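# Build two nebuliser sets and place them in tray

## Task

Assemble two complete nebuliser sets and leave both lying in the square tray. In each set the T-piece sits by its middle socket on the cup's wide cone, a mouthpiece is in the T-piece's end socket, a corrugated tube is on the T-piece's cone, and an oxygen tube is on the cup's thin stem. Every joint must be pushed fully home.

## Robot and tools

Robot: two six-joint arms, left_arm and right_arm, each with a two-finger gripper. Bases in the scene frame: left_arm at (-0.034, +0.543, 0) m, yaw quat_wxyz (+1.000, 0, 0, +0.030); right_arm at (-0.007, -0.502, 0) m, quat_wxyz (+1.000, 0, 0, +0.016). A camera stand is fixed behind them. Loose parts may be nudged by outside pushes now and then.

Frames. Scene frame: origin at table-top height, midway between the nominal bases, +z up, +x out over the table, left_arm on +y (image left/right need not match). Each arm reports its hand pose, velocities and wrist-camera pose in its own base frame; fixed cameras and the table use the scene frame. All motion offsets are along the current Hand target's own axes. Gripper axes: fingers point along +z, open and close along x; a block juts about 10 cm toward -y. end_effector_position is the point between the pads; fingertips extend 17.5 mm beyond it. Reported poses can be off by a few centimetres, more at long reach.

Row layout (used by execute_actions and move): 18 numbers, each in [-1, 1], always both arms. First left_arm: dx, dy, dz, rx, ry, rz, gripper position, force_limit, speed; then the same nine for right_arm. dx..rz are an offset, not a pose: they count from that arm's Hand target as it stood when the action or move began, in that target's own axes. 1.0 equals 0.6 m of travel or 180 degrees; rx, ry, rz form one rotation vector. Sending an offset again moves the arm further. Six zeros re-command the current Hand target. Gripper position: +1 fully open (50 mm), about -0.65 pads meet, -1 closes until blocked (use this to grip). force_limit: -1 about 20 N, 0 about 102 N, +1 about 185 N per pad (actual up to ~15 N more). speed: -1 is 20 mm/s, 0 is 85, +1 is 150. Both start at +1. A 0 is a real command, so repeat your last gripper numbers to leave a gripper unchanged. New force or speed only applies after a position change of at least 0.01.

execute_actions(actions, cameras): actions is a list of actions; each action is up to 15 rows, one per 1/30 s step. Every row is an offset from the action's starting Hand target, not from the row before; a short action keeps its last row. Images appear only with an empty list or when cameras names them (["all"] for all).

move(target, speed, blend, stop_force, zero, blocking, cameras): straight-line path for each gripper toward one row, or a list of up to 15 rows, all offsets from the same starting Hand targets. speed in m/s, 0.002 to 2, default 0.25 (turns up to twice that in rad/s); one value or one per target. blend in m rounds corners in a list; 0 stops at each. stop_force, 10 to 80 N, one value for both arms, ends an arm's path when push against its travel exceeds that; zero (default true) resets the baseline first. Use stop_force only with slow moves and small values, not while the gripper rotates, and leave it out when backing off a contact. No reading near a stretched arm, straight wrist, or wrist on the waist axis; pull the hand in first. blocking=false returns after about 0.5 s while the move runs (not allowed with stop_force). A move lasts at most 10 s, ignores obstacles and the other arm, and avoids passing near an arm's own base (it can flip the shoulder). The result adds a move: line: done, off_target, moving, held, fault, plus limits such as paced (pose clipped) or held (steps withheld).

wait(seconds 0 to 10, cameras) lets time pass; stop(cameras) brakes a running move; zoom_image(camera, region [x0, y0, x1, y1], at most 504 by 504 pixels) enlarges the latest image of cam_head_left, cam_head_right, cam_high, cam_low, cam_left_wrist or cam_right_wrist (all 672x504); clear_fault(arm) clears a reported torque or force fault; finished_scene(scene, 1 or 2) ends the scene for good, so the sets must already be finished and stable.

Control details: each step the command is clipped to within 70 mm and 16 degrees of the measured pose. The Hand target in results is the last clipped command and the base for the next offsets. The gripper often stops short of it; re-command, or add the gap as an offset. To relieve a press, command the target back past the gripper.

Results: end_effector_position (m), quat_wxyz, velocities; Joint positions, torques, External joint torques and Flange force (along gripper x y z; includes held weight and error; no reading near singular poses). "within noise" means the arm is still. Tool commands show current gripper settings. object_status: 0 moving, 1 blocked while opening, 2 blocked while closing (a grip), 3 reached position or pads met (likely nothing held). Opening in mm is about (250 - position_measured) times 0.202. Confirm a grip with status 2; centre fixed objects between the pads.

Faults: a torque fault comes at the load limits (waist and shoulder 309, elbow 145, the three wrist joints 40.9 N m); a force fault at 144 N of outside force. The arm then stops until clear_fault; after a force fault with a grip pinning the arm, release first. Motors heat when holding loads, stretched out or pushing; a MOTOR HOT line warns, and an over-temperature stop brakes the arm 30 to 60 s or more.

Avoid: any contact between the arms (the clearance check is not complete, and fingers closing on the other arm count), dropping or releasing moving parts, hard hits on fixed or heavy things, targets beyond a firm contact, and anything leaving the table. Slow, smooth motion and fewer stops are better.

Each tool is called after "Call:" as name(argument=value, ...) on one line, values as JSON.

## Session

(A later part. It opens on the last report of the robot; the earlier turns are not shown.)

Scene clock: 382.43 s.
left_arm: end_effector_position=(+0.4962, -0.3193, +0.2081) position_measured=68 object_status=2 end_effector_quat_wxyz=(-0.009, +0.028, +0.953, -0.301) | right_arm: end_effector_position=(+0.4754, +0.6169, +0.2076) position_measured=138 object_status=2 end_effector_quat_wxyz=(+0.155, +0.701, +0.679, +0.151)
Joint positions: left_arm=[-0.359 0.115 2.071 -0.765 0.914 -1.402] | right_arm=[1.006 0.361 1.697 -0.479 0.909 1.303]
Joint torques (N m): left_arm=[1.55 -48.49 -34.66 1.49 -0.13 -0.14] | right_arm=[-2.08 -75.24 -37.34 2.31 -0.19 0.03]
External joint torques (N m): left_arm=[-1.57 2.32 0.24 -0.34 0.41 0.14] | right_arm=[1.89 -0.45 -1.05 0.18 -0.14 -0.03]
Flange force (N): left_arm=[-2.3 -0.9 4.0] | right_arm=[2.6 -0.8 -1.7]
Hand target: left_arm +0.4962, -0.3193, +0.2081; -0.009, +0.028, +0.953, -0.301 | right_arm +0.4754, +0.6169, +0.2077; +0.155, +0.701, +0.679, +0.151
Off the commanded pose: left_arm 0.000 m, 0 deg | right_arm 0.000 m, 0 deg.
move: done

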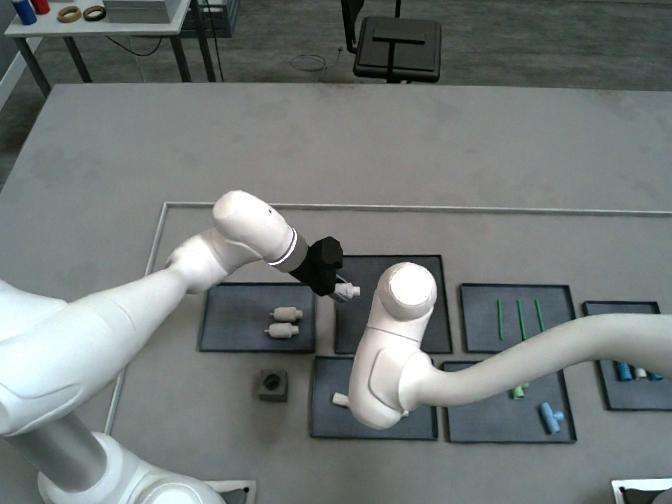

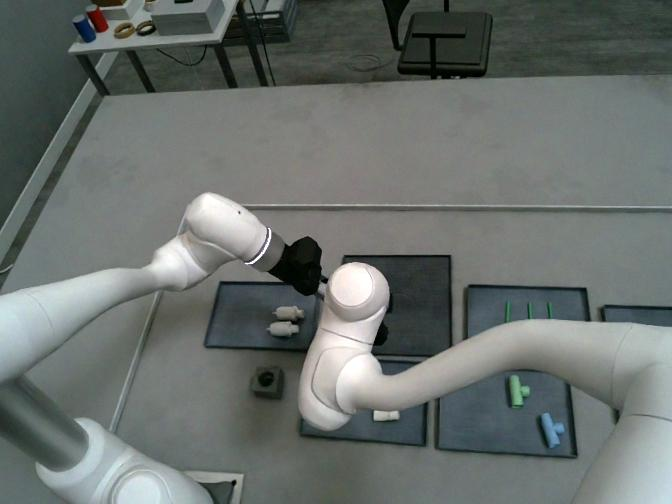

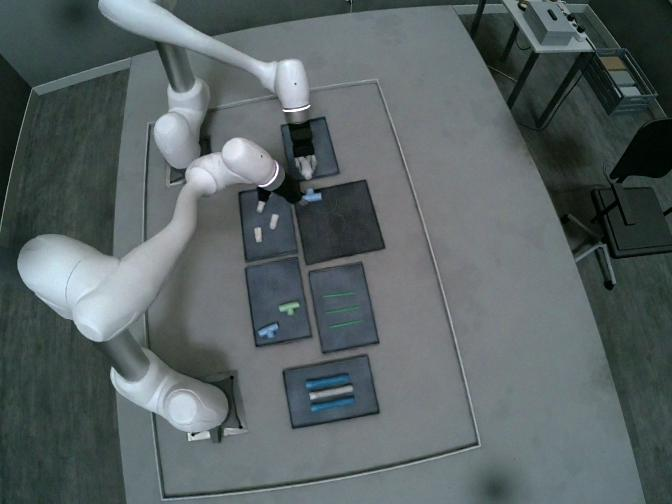

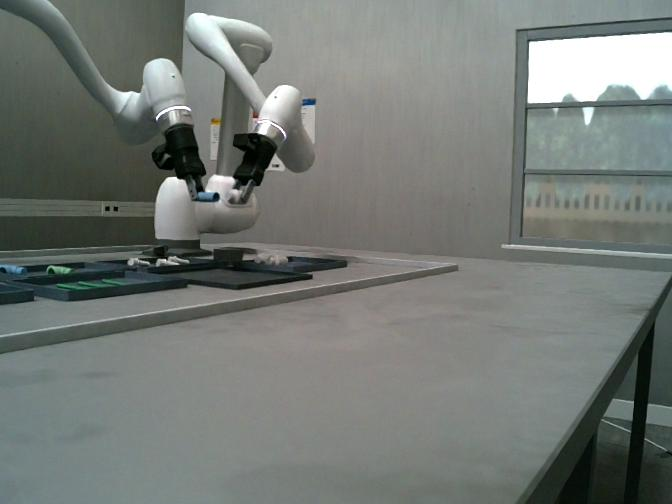

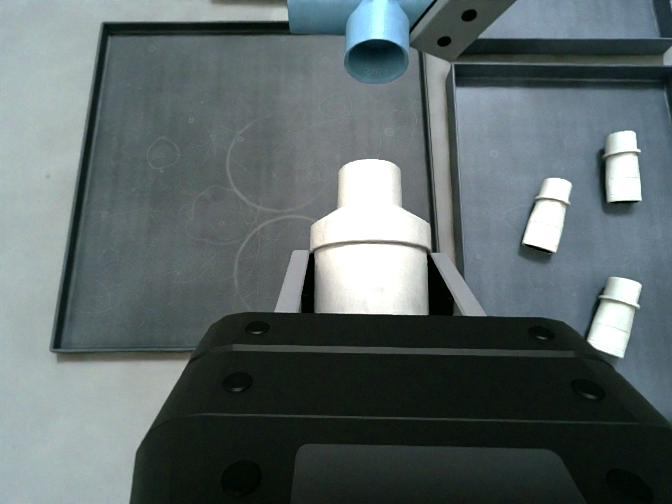

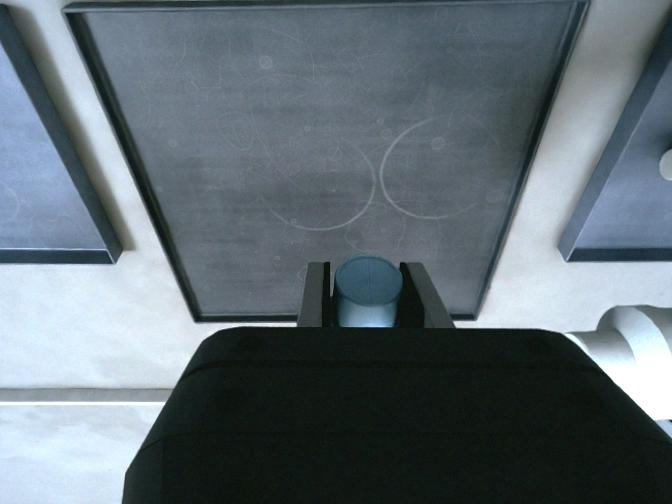

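Call:
move(target=[0.0073, -0.0410, 0.0390, 0, 0, 0, -1, 0, -0.5, 0, 0, 0, 0, 0, 0, -1, 0.2, -0.5], speed=0.1, cameras=["cam_left_wrist", "cam_low", "cam_head_left"])

Call:
zoom_image(camera="cam_left_wrist", region=[270, 30, 480, 260])

Call:
zoom_image(camera="cam_low", region=[170, 160, 270, 240])

Scene clock: 418.47 s.
left_arm: end_effector_position=(+0.4899, -0.3525, +0.2030) position_measured=68 object_status=2 end_effector_quat_wxyz=(-0.009, +0.028, +0.953, -0.301) | right_arm: end_effector_position=(+0.4754, +0.6169, +0.2077) position_measured=138 object_status=2 end_effector_quat_wxyz=(+0.155, +0.701, +0.679, +0.151)
Joint positions: left_arm=[-0.421 0.127 2.068 -0.777 0.872 -1.441] | right_arm=[1.006 0.361 1.697 -0.479 0.909 1.303]
Joint torques (N m): left_arm=[1.67 -49.79 -34.48 1.46 -0.18 -0.18] | right_arm=[-2.05 -75.54 -37.32 2.33 -0.15 0.03]
External joint torques (N m): left_arm=[-1.63 2.38 0.28 -0.32 0.39 0.18] | right_arm=[1.76 -0.78 -1.24 0.16 -0.18 -0.03]
Flange force (N): left_arm=[-2.0 -0.9 4.2] | right_arm=[2.4 -0.5 -2.0]
Hand target: left_arm +0.4899, -0.3525, +0.2030; -0.009, +0.028, +0.953, -0.301 | right_arm +0.4754, +0.6169, +0.2077; +0.155, +0.701, +0.679, +0.151
Off the commanded pose: left_arm 0.000 m, 0 deg | right_arm 0.000 m, 0 deg.
move: done
Images, in order (width x height): cam_head_left 672x504, cam_low 672x504, cam_left_wrist 672x504.

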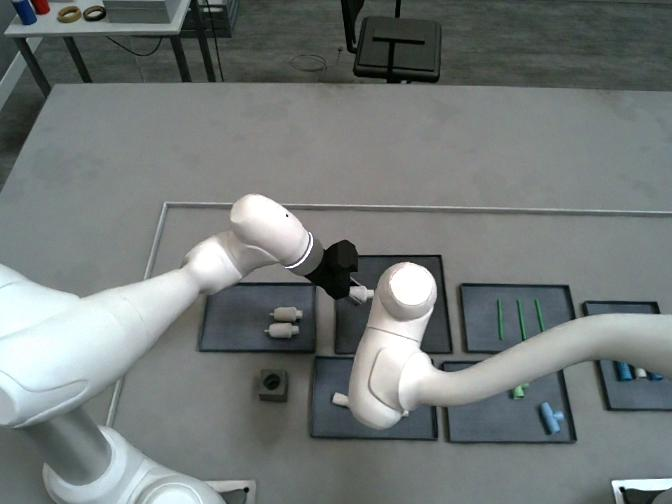

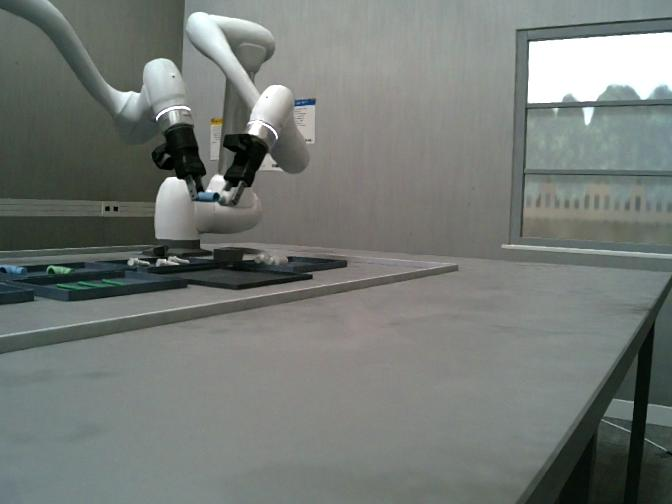

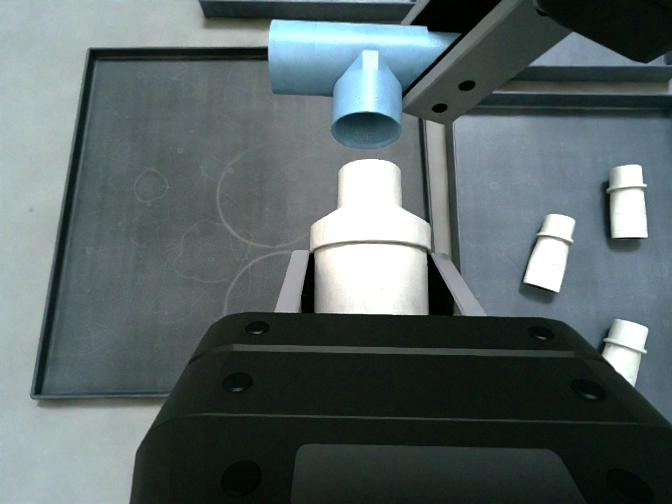

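Scaled by 2.191 from the camera's 672x504 image, which has a finer 960x720 frame.

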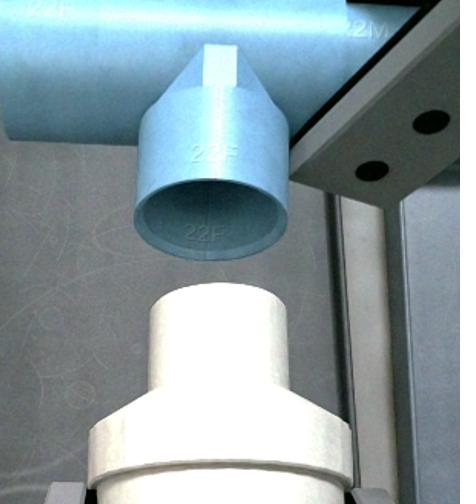

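Scaled by 5.040 from the camera's 672x504 image, which has a finer 960x720 frame.

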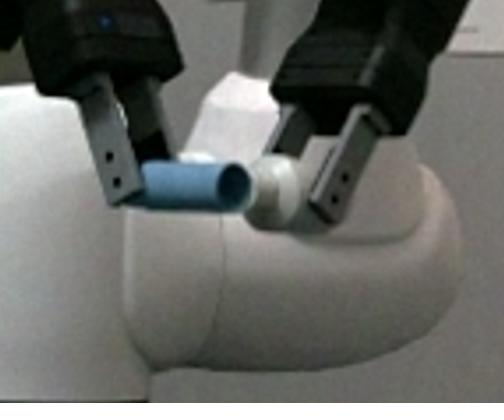

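Call:
move(target=[-0.0047, -0.0186, 0.0083, -0.0139, 0.0064, 0.0091, -1, 0, -0.5, 0, 0, 0, 0, 0, 0, -1, 0.2, -0.5], speed=0.06, cameras=["cam_left_wrist", "cam_low", "cam_head_right"])

Call:
zoom_image(camera="cam_left_wrist", region=[290, 80, 450, 260])

Call:
zoom_image(camera="cam_low", region=[180, 170, 250, 225])

Scene clock: 470.40 s.
left_arm: end_effector_position=(+0.4920, -0.3647, +0.2053) position_measured=68 object_status=2 end_effector_quat_wxyz=(-0.014, +0.045, +0.959, -0.280) | right_arm: end_effector_position=(+0.4754, +0.6169, +0.2077) position_measured=138 object_status=2 end_effector_quat_wxyz=(+0.155, +0.701, +0.679, +0.151)
Joint positions: left_arm=[-0.454 0.14 2.032 -0.707 0.886 -1.496] | right_arm=[1.006 0.361 1.697 -0.479 0.909 1.303]
Joint torques (N m): left_arm=[1.82 -51.87 -35.27 1.75 -0.26 -0.15] | right_arm=[-2.31 -75.4 -37.4 2.28 -0.19 0.05]
External joint torques (N m): left_arm=[-1.64 2.51 0.3 -0.32 0.36 0.15] | right_arm=[1.94 -0.73 -1.14 0.2 -0.14 -0.05]
Flange force (N): left_arm=[-2.2 -1.2 4.2] | right_arm=[2.5 -0.8 -2.1]
Hand target: left_arm +0.4920, -0.3647, +0.2054; -0.014, +0.045, +0.959, -0.280 | right_arm +0.4754, +0.6169, +0.2077; +0.155, +0.701, +0.679, +0.151
Off the commanded pose: left_arm 0.000 m, 0 deg | right_arm 0.000 m, 0 deg.
move: done
Images, in order (width x height): cam_head_right 672x504, cam_low 672x504, cam_left_wrist 672x504.

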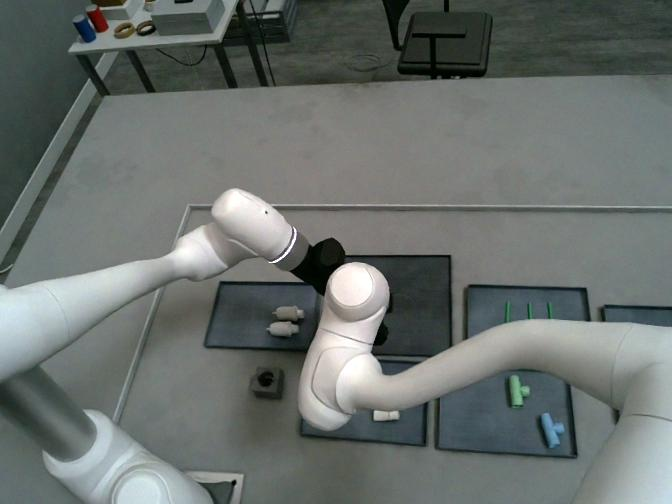

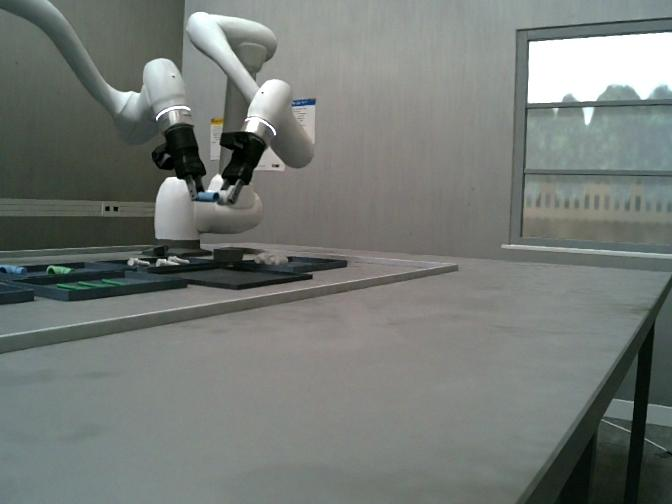

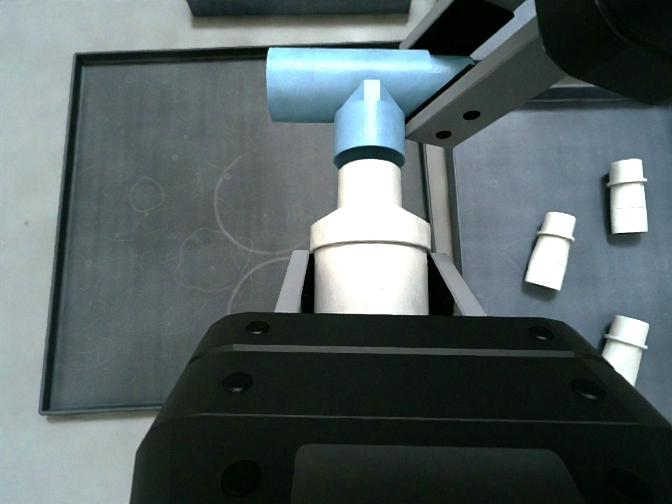

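Scaled by 2.800 from the camera's 672x504 image, which has a finer 960x720 frame.

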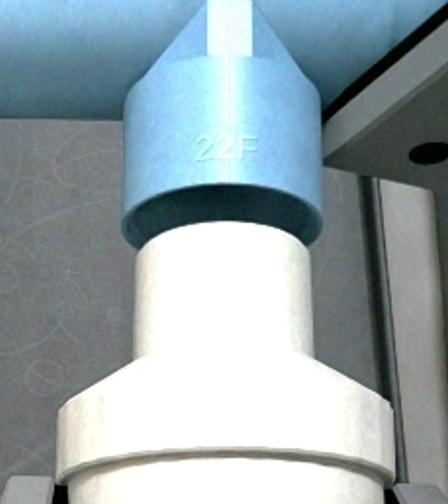

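Scaled by 7.200 from the camera's 672x504 image, which has a finer 960x720 frame.

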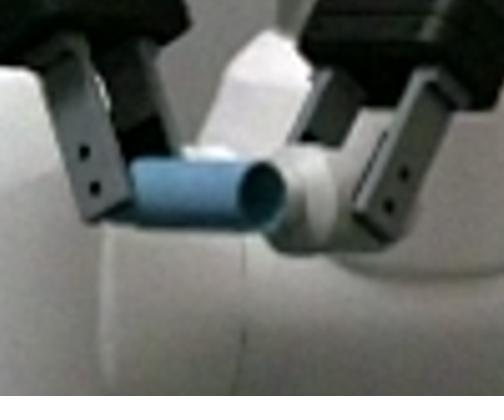

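Call:
move(target=[0, -0.0141, 0.0090, 0, 0, 0, -1, 0, -0.5, 0, 0, 0, 0, 0, 0, -1, 0.2, -0.5], speed=0.015, stop_force=15, cameras=["cam_left_wrist", "cam_low"])

Call:
zoom_image(camera="cam_left_wrist", region=[290, 80, 450, 260])

Scene clock: 498.73 s.
left_arm: end_effector_position=(+0.4910, -0.3747, +0.2053) position_measured=68 object_status=2 end_effector_quat_wxyz=(-0.014, +0.045, +0.959, -0.280) | right_arm: end_effector_position=(+0.4754, +0.6169, +0.2077) position_measured=138 object_status=2 end_effector_quat_wxyz=(+0.155, +0.701, +0.679, +0.151)
Joint positions: left_arm=[-0.471 0.144 2.027 -0.708 0.878 -1.51] | right_arm=[1.006 0.361 1.697 -0.479 0.909 1.303]
Joint torques (N m): left_arm=[0.44 -51.7 -33.71 1.87 0.35 -0.07] | right_arm=[-3.38 -76.48 -38.78 1.84 -0.6 0.06]
External joint torques (N m): left_arm=[-0.59 2.12 -1.18 -0.46 -0.26 0.08] | right_arm=[3.62 -0.14 0.2 0.68 0.26 -0.07]
Flange force (N): left_arm=[-4.4 -1.2 3.2] | right_arm=[2.3 -3.7 -2.6]
Hand target: left_arm +0.4910, -0.3747, +0.2053; -0.014, +0.045, +0.959, -0.280 | right_arm +0.4754, +0.6169, +0.2077; +0.155, +0.701, +0.679, +0.151
Off the commanded pose: left_arm 0.000 m, 0 deg | right_arm 0.000 m, 0 deg.
move: done
Images, in order (width x height): cam_low 672x504, cam_left_wrist 672x504.

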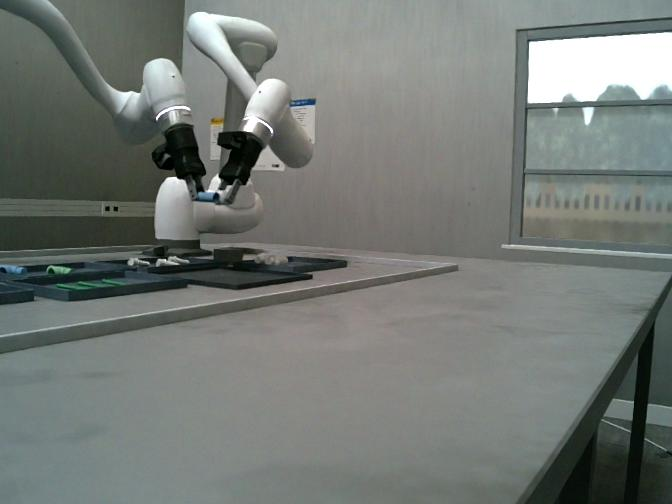

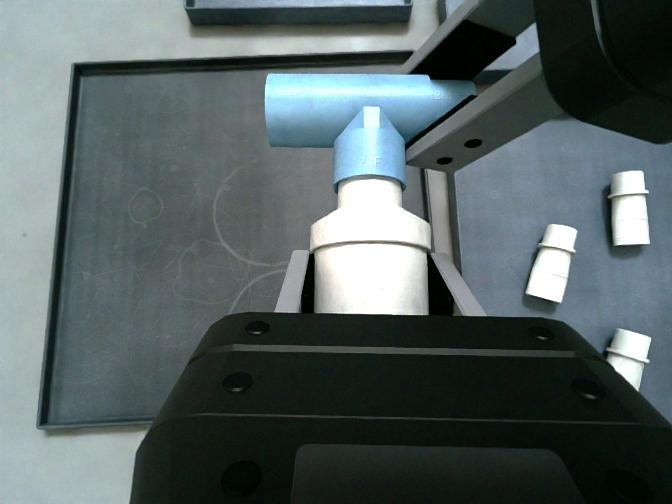

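Scaled by 2.800 from the camera's 672x504 image, which has a finer 960x720 frame.

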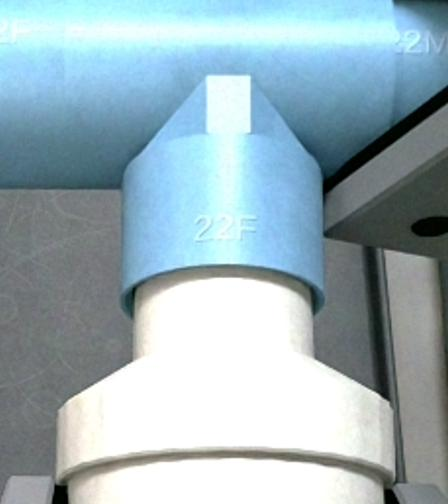

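Call:
move(target=[0, -0.0225, 0.0143, 0, 0, 0, -1, 0, -0.5, 0, 0, 0, 0, 0, 0, -1, 0.2, -0.5], speed=0.015, stop_force=40, zero=false, cameras=["cam_left_wrist", "cam_low"])

Call:
zoom_image(camera="cam_left_wrist", region=[290, 80, 450, 260])

Scene clock: 503.60 s.
left_arm: end_effector_position=(+0.4902, -0.3844, +0.2053) position_measured=68 object_status=2 end_effector_quat_wxyz=(-0.014, +0.045, +0.959, -0.280) | right_arm: end_effector_position=(+0.4755, +0.6169, +0.2077) position_measured=138 object_status=2 end_effector_quat_wxyz=(+0.155, +0.701, +0.679, +0.151)
Joint positions: left_arm=[-0.488 0.149 2.021 -0.708 0.869 -1.525] | right_arm=[1.006 0.361 1.697 -0.479 0.909 1.303]
Joint torques (N m): left_arm=[-28.25 -50.85 -40.45 -7.33 2.86 -0.33] | right_arm=[15.2 -75.01 -64.32 2.73 -16.51 -0.4]
External joint torques (N m): left_arm=[28.23 0.62 5.6 8.76 -2.8 0.33] | right_arm=[-15.41 -0.78 25.93 -0.25 16.18 0.4]
Flange force (N): left_arm=[-11.1 41.4 -24.9] | right_arm=[-46.7 -10.1 -5.0]
Hand target: left_arm +0.4902, -0.3844, +0.2053; -0.014, +0.045, +0.959, -0.280 (not the last commanded pose) | right_arm +0.4754, +0.6169, +0.2077; +0.155, +0.701, +0.679, +0.151
Off the commanded pose: left_arm 0.006 m, 0 deg | right_arm 0.000 m, 0 deg.
move: contact (left_arm)
Images, in order (width x height): cam_low 672x504, cam_left_wrist 672x504.

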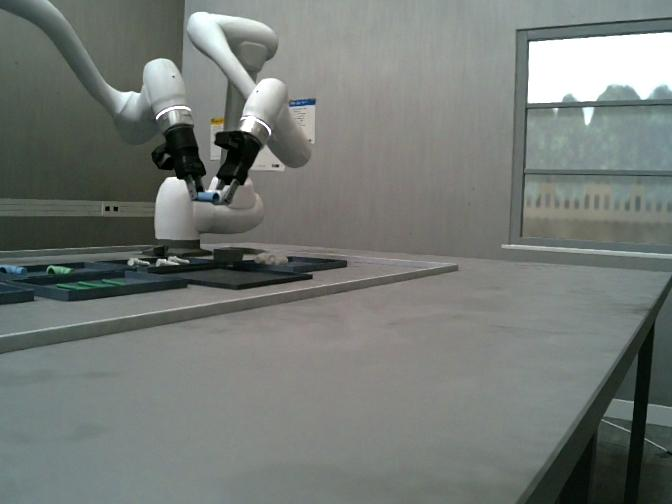

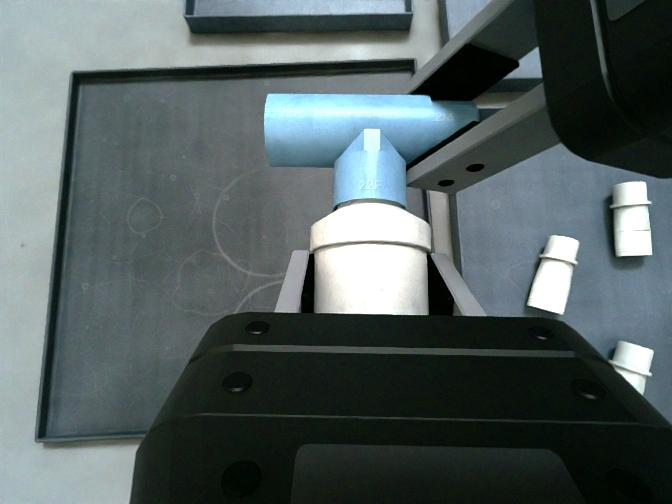

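Scaled by 2.800 from the camera's 672x504 image, which has a finer 960x720 frame.

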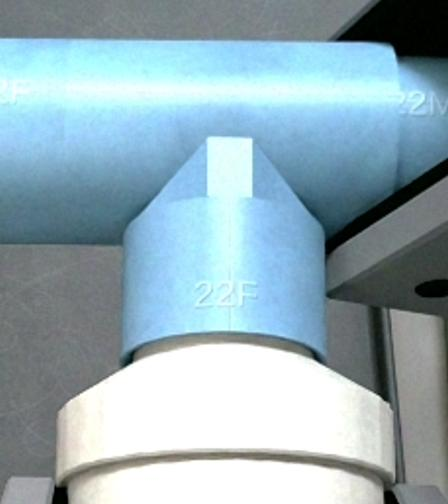

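Call:
zoom_image(camera="cam_left_wrist", region=[325, 175, 415, 235])

Scaled by 5.600 from the camera's 672x504 image, which has a finer 960x720 frame.

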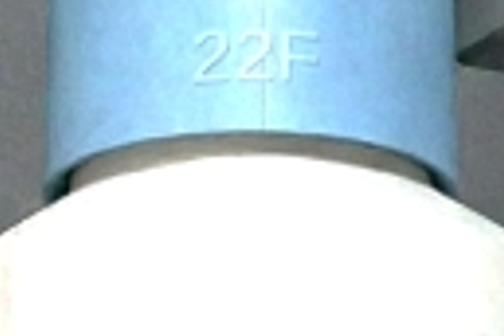

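Call:
move(target=[0, -0.0042, 0.0027, 0, 0, 0, -1, 0, -0.5, 0, 0, 0, 0, 0, 0, -1, 0.2, -0.5], speed=0.01, stop_force=65, zero=false, cameras=["cam_left_wrist"])

Call:
zoom_image(camera="cam_left_wrist", region=[325, 175, 415, 235])

Scene clock: 519.17 s.
left_arm: end_effector_position=(+0.4901, -0.3854, +0.2054) position_measured=68 object_status=2 end_effector_quat_wxyz=(-0.014, +0.045, +0.959, -0.280) | right_arm: end_effector_position=(+0.4754, +0.6169, +0.2076) position_measured=138 object_status=2 end_effector_quat_wxyz=(+0.155, +0.701, +0.679, +0.151)
Joint positions: left_arm=[-0.49 0.149 2.021 -0.708 0.868 -1.526] | right_arm=[1.006 0.361 1.697 -0.479 0.909 1.303]
Joint torques (N m): left_arm=[-38.23 -52.17 -44.5 -10.98 3.73 -0.47] | right_arm=[21.69 -72.48 -71.93 3.38 -21.99 -0.63]
External joint torques (N m): left_arm=[38.09 2 9.5 12.4 -3.67 0.47] | right_arm=[-22.25 -3.67 33.38 -0.91 21.67 0.63]
Flange force (N): left_arm=[-13.6 57.5 -32.0] | right_arm=[-64.5 -11.3 -8.8]
Hand target: left_arm +0.4901, -0.3854, +0.2054; -0.014, +0.045, +0.959, -0.280 (not the last commanded pose) | right_arm +0.4754, +0.6169, +0.2077; +0.155, +0.701, +0.679, +0.151
Off the commanded pose: left_arm 0.002 m, 0 deg | right_arm 0.000 m, 0 deg.
move: contact (left_arm)
Images, in order (width x height): cam_left_wrist 672x504.

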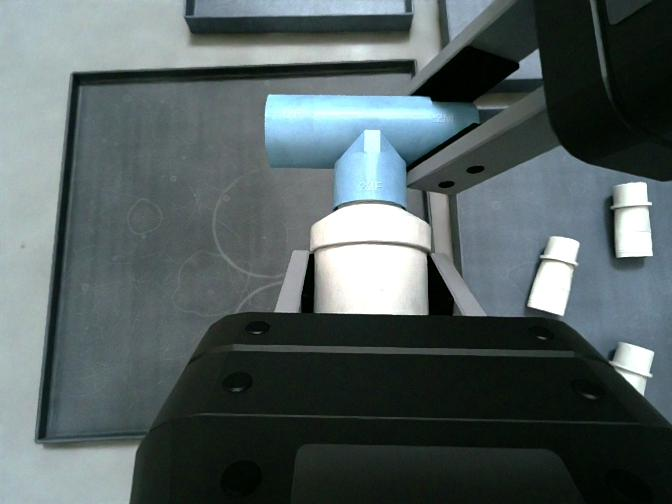

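Scaled by 5.600 from the camera's 672x504 image, which has a finer 960x720 frame.

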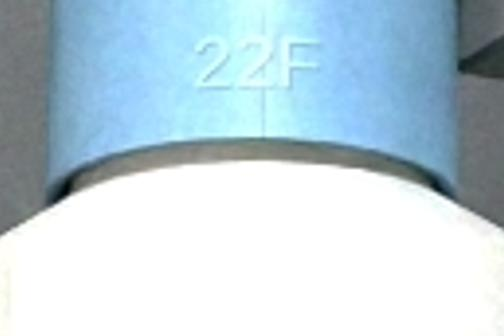

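Call:
move(target=[0, 0.0070, -0.0045, 0, 0, 0, -1, 0, -0.5, 0, 0, 0, 0, 0, 0, -1, 0.2, -0.5], speed=0.01, stop_force=12, zero=false, cameras=["cam_left_wrist"])

Call:
zoom_image(camera="cam_left_wrist", region=[325, 175, 415, 235])

Scene clock: 528.83 s.
left_arm: end_effector_position=(+0.4904, -0.3813, +0.2055) position_measured=68 object_status=2 end_effector_quat_wxyz=(-0.014, +0.045, +0.959, -0.280) | right_arm: end_effector_position=(+0.4754, +0.6168, +0.2076) position_measured=138 object_status=2 end_effector_quat_wxyz=(+0.155, +0.701, +0.679, +0.151)
Joint positions: left_arm=[-0.483 0.147 2.023 -0.708 0.872 -1.52] | right_arm=[1.006 0.361 1.697 -0.479 0.909 1.303]
Joint torques (N m): left_arm=[0.3 -52.29 -33.62 1.78 0.54 -0.04] | right_arm=[-3.89 -75.39 -38.65 1.76 -0.55 0.07]
External joint torques (N m): left_arm=[-0.46 2.08 -1.49 -0.36 -0.47 0.04] | right_arm=[3.86 -0.77 0.18 0.74 0.22 -0.07]
Flange force (N): left_arm=[-4.8 -1.5 3.1] | right_arm=[1.7 -4.1 -3.3]
Hand target: left_arm +0.4904, -0.3813, +0.2055; -0.014, +0.045, +0.959, -0.280 (not the last commanded pose) | right_arm +0.4754, +0.6169, +0.2077; +0.155, +0.701, +0.679, +0.151
Off the commanded pose: left_arm 0.001 m, 0 deg | right_arm 0.000 m, 0 deg.
move: contact (left_arm)
Images, in order (width x height): cam_left_wrist 672x504.

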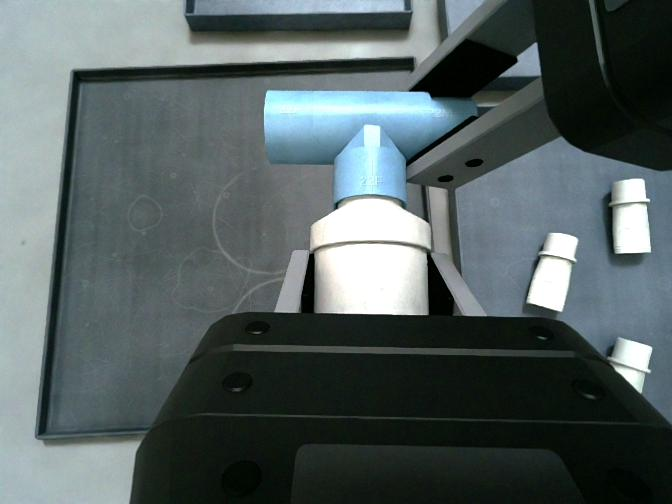

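Scaled by 5.600 from the camera's 672x504 image, which has a finer 960x720 frame.

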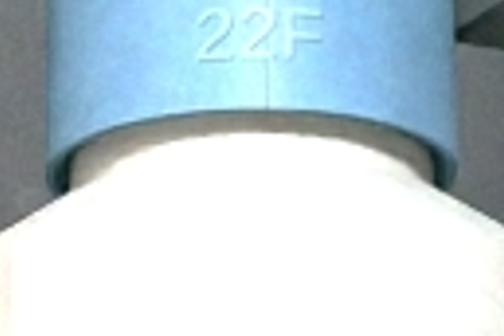

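Call:
execute_actions(actions=[[[0,0,0,0,0,0,1,0,-0.5,0,0,0,0,0,0,-1,0.2,-0.5]]], cameras=["cam_left_wrist"])

Scene clock: 589.40 s.
left_arm: end_effector_position=(+0.4904, -0.3813, +0.2055) position_measured=3 object_status=3 end_effector_quat_wxyz=(-0.014, +0.045, +0.959, -0.280) | right_arm: end_effector_position=(+0.4754, +0.6169, +0.2077) position_measured=138 object_status=2 end_effector_quat_wxyz=(+0.155, +0.701, +0.679, +0.151)
Joint positions: left_arm=[-0.483 0.147 2.023 -0.708 0.872 -1.52] | right_arm=[1.006 0.361 1.697 -0.479 0.909 1.303]
Joint torques (N m): left_arm=[1.53 -52.57 -35.32 1.74 -0.31 -0.13] | right_arm=[-2.08 -75.68 -37.46 2.3 -0.24 0.03]
External joint torques (N m): left_arm=[-1.48 2.41 0.41 -0.31 0.38 0.13] | right_arm=[2.04 -0.59 -1.11 0.2 -0.1 -0.03]
Flange force (N): left_arm=[-1.9 -0.9 3.9] | right_arm=[2.7 -0.9 -2.0]
Hand target: left_arm +0.4904, -0.3813, +0.2055; -0.014, +0.045, +0.959, -0.280 | right_arm +0.4754, +0.6169, +0.2077; +0.155, +0.701, +0.679, +0.151
Off the commanded pose: left_arm 0.000 m, 0 deg | right_arm 0.000 m, 0 deg.
Images, in order (width x height): cam_left_wrist 672x504.

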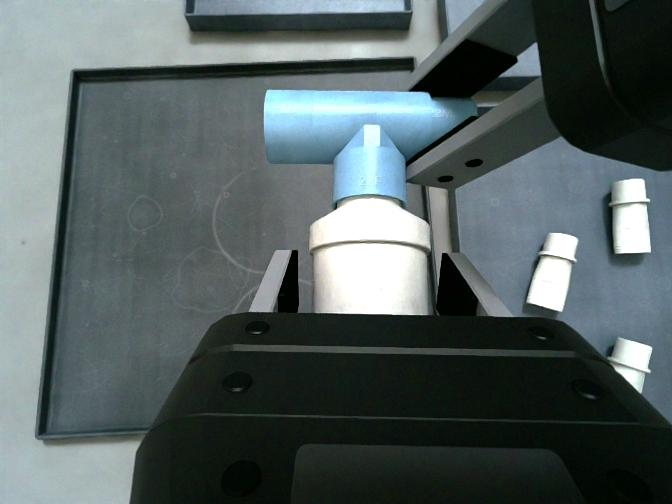

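Call:
move(target=[[0, 0, -0.1333, 0, 0, 0, 1, 0, -0.5, 0, 0, 0, 0, 0, 0, -1, 0.2, -0.5], [0.2372, 0.1417, 0.1022, 0.0134, 0.0493, 0.0746, 1, 0, -0.5, -0.0655, 0.1384, 0.0645, 0, 0.2160, -0.4632, -1, 0.2, -0.5]], speed=0.4, blend=0.02, cameras=["cam_left_wrist", "cam_right_wrist", "cam_low", "cam_head_left"])

Scene clock: 597.27 s.
left_arm: end_effector_position=(+0.3522, -0.3295, +0.1083) position_measured=3 object_status=3 end_effector_quat_wxyz=(-0.056, +0.178, +0.937, -0.295) | right_arm: end_effector_position=(+0.5657, +0.5747, +0.2077) position_measured=138 object_status=2 end_effector_quat_wxyz=(+0.000, -0.001, +0.976, +0.217)
Joint positions: left_arm=[-0.477 0.128 2.295 -0.856 0.855 -1.048] | right_arm=[0.626 0.376 1.675 0.463 0.879 -1.208]
Joint torques (N m): left_arm=[1.65 -41.75 -26.52 1.07 0.49 -0.15] | right_arm=[-2.12 -79.04 -39.52 4.2 -0.3 0]
External joint torques (N m): left_arm=[-1.64 2.13 0.17 -0.38 0.39 0.15] | right_arm=[1.93 -1.02 -1.24 0.18 -0.15 0]
Flange force (N): left_arm=[-2.3 -0.5 5.2] | right_arm=[0.8 3.2 -0.2]
Hand target: left_arm +0.3522, -0.3295, +0.1083; -0.056, +0.178, +0.937, -0.295 | right_arm +0.5657, +0.5747, +0.2077; +0.000, -0.001, +0.976, +0.217
Off the commanded pose: left_arm 0.000 m, 0 deg | right_arm 0.000 m, 0 deg.
move: done
Images, in order (width x height): cam_head_left 672x504, cam_low 672x504, cam_left_wrist 672x504, cam_right_wrist 672x504.

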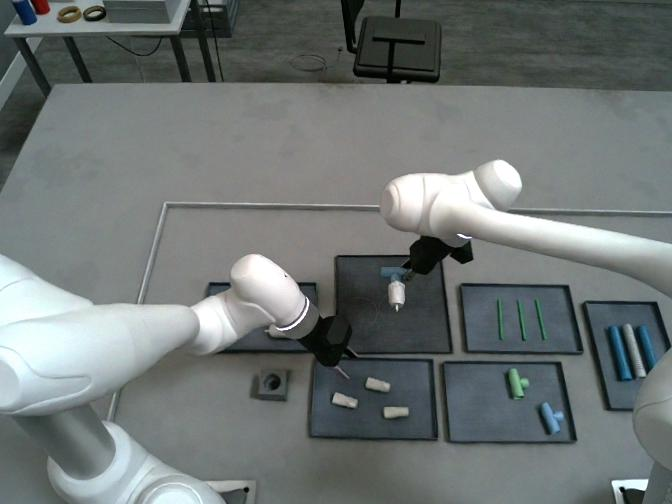

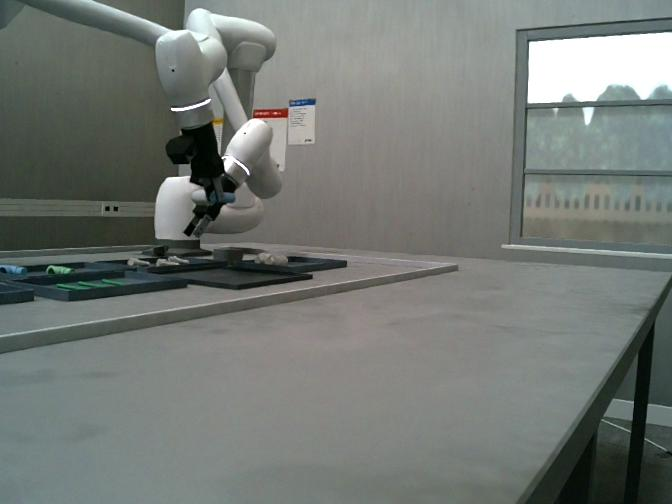

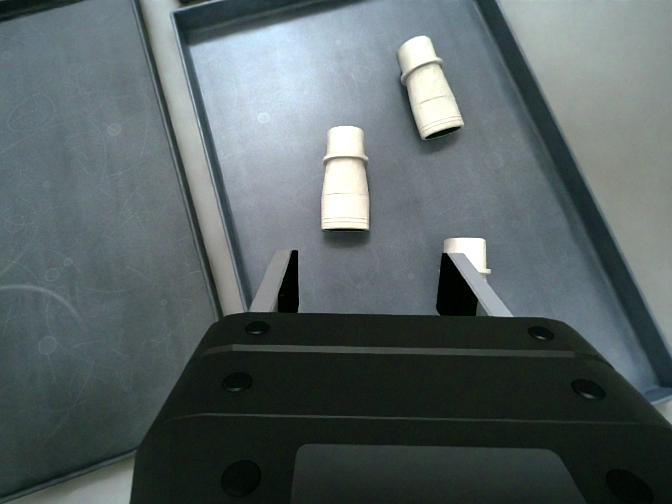

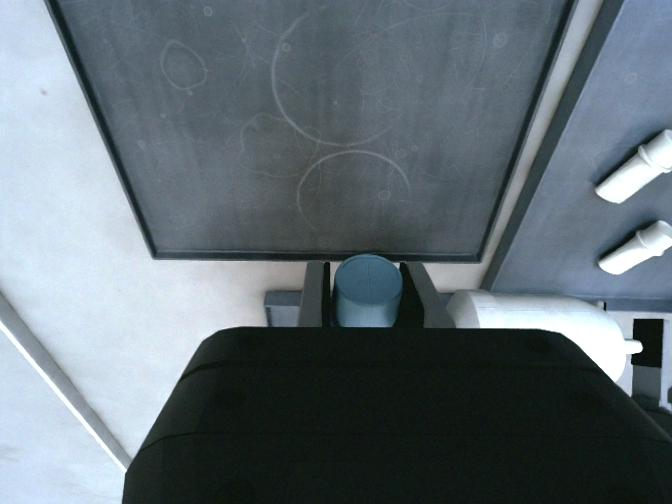

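Call:
move(target=[-0.0103, -0.0095, 0.1733, 0, 0, 0, 1, 0, -0.5, 0, 0, 0, 0, 0, 0, -1, 0.2, -0.5], speed=0.06, stop_force=15, cameras=["cam_left_wrist"])

Scene clock: 608.50 s.
left_arm: end_effector_position=(+0.3345, -0.3915, +0.0263) position_measured=3 object_status=3 end_effector_quat_wxyz=(-0.056, +0.178, +0.937, -0.295) | right_arm: end_effector_position=(+0.5657, +0.5747, +0.2077) position_measured=138 object_status=2 end_effector_quat_wxyz=(+0.000, -0.001, +0.976, +0.217)
Joint positions: left_arm=[-0.614 0.289 2.322 -1.081 0.682 -0.891] | right_arm=[0.626 0.376 1.675 0.463 0.879 -1.208]
Joint torques (N m): left_arm=[1.83 -51.43 -19.04 0.51 0.7 -0.12] | right_arm=[-2.11 -78.97 -39.49 4.17 -0.28 0.05]
External joint torques (N m): left_arm=[-2.01 2.59 -0.17 -0.37 0.43 0.12] | right_arm=[1.78 -0.59 -1.08 0.18 -0.17 -0.05]
Flange force (N): left_arm=[-1.9 -0.6 7.4] | right_arm=[0.4 2.9 0.2]
Hand target: left_arm +0.3345, -0.3915, +0.0263; -0.056, +0.178, +0.937, -0.295 | right_arm +0.5657, +0.5747, +0.2077; +0.000, -0.001, +0.976, +0.217
Off the commanded pose: left_arm 0.000 m, 0 deg | right_arm 0.000 m, 0 deg.
move: done
Images, in order (width x height): cam_left_wrist 672x504.

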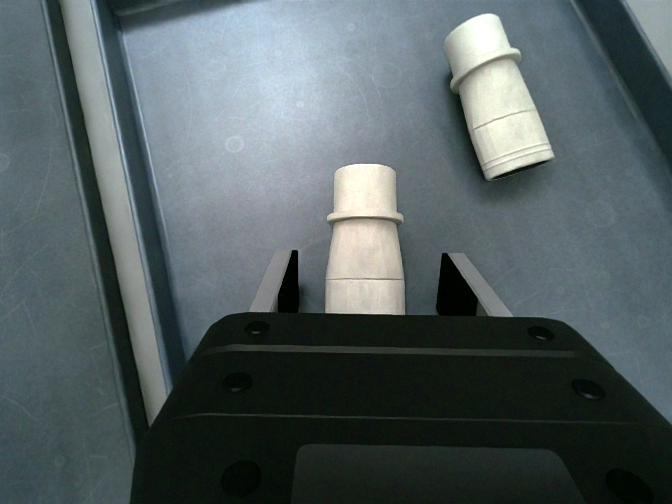

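Call:
execute_actions(actions=[[[0,0,0,0,0,0,-1,0.4,-0.5,0,0,0,0,0,0,-1,0.2,-0.5]],[[0,0,0,0,0,0,-1,0.4,-0.5,0,0,0,0,0,0,-1,0.2,-0.5]]], cameras=["cam_left_wrist"])

Scene clock: 616.00 s.
left_arm: end_effector_position=(+0.3345, -0.3915, +0.0263) position_measured=124 object_status=2 end_effector_quat_wxyz=(-0.056, +0.178, +0.937, -0.295) | right_arm: end_effector_position=(+0.5657, +0.5747, +0.2077) position_measured=138 object_status=2 end_effector_quat_wxyz=(+0.000, -0.001, +0.976, +0.217)
Joint positions: left_arm=[-0.614 0.289 2.322 -1.081 0.682 -0.891] | right_arm=[0.626 0.376 1.675 0.463 0.879 -1.208]
Joint torques (N m): left_arm=[1.61 -51.49 -19.24 0.59 0.72 -0.15] | right_arm=[-2.19 -78.87 -39.4 4.16 -0.31 0.04]
External joint torques (N m): left_arm=[-1.77 2.35 0.11 -0.44 0.41 0.15] | right_arm=[1.76 -0.37 -1.07 0.19 -0.14 -0.04]
External joint torques at the end of the 1st action: left_arm=[-1.58 2.1 0.06 -0.43 0.42 0.13] | right_arm=[2.02 -0.81 -1.09 0.2 -0.15 -0.06]
Flange force (N): left_arm=[-1.1 -0.1 7.0] | right_arm=[0.2 3.0 0.4]
Flange force at the end of the 1st action (N): left_arm=[-1.1 -0.1 6.3] | right_arm=[0.9 3.1 0.1]
Hand target: left_arm +0.3345, -0.3915, +0.0263; -0.056, +0.178, +0.937, -0.295 | right_arm +0.5657, +0.5747, +0.2077; +0.000, -0.001, +0.976, +0.217
Off the commanded pose: left_arm 0.000 m, 0 deg | right_arm 0.000 m, 0 deg.
Images, in order (width x height): cam_left_wrist 672x504.

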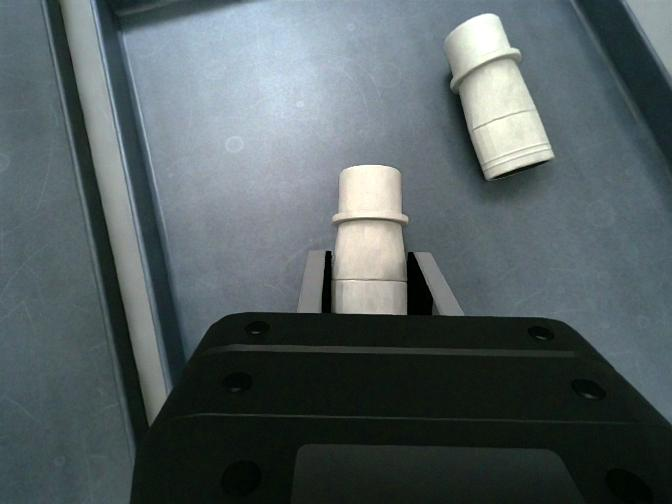

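Call:
move(target=[[0, -0.1147, -0.1638, 0, 0, 0, -1, 0.4, -0.5, 0, 0, 0, 0, 0, 0, -1, 0.2, -0.5], [-0.1027, 0.0113, -0.3410, 0, -0.0576, -0.0822, -1, 0.4, -0.5, 0, 0, 0, 0, 0, 0, -1, 0.2, -0.5], [-0.3018, -0.0043, -0.3665, 0, -0.0576, -0.0822, -1, 0.4, -0.5, 0, 0, 0, 0, 0, 0, -1, 0.2, -0.5]], speed=0.3, blend=[0.03, 0.04, 0], cameras=["cam_left_wrist", "cam_low", "cam_head_left"])

Call:
zoom_image(camera="cam_left_wrist", region=[270, 0, 480, 260])

Call:
zoom_image(camera="cam_low", region=[170, 160, 270, 240])

Scene clock: 641.20 s.
left_arm: end_effector_position=(+0.5483, -0.3424, +0.2081) position_measured=124 object_status=2 end_effector_quat_wxyz=(-0.009, +0.028, +0.953, -0.300) | right_arm: end_effector_position=(+0.5657, +0.5747, +0.2077) position_measured=138 object_status=2 end_effector_quat_wxyz=(+0.000, -0.001, +0.976, +0.217)
Joint positions: left_arm=[-0.365 0.198 1.97 -0.755 0.923 -1.421] | right_arm=[0.626 0.376 1.675 0.463 0.879 -1.208]
Joint torques (N m): left_arm=[2.29 -58.28 -35.33 1.53 -0.15 -0.14] | right_arm=[-1.97 -78.84 -39.5 4.18 -0.32 0.01]
External joint torques (N m): left_arm=[-2.37 3.2 0.61 -0.35 0.4 0.14] | right_arm=[1.79 -0.85 -1.12 0.18 -0.13 -0.01]
Flange force (N): left_arm=[-2.3 -1.4 5.5] | right_arm=[0.7 3.0 -0.1]
Hand target: left_arm +0.5483, -0.3425, +0.2080; -0.009, +0.028, +0.953, -0.300 | right_arm +0.5657, +0.5747, +0.2077; +0.000, -0.001, +0.976, +0.217
Off the commanded pose: left_arm 0.000 m, 0 deg | right_arm 0.000 m, 0 deg.
move: done
Images, in order (width x height): cam_head_left 672x504, cam_low 672x504, cam_left_wrist 672x504.

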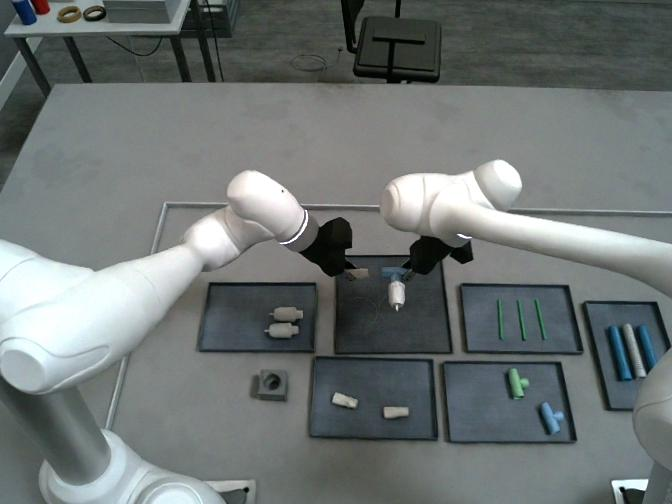

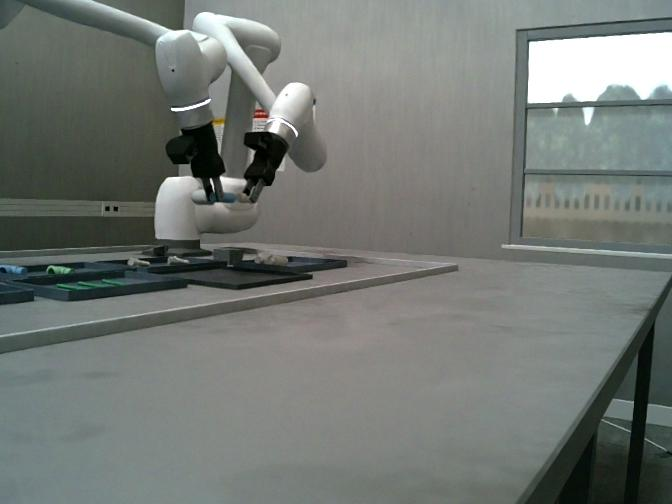

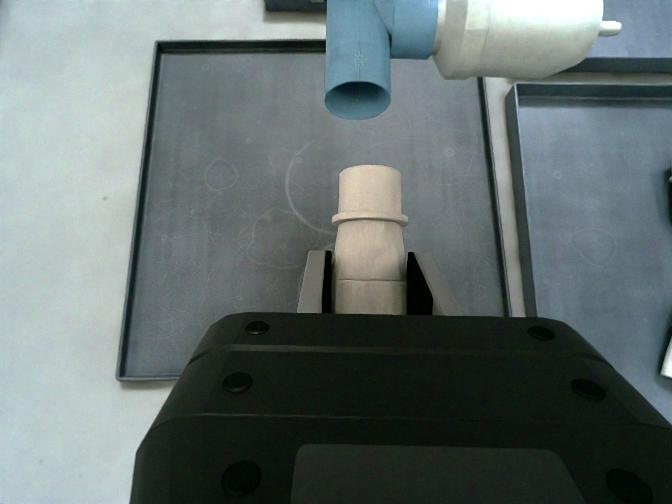

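Scaled by 1.938 from the camera's 672x504 image, which has a finer 960x720 frame.

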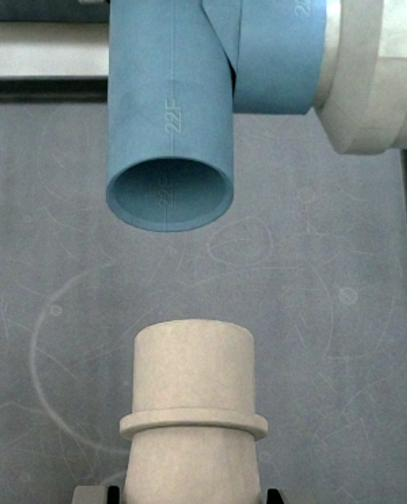

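Scaled by 5.040 from the camera's 672x504 image, which has a finer 960x720 frame.

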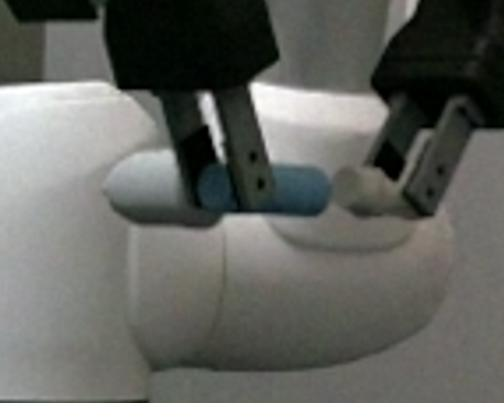

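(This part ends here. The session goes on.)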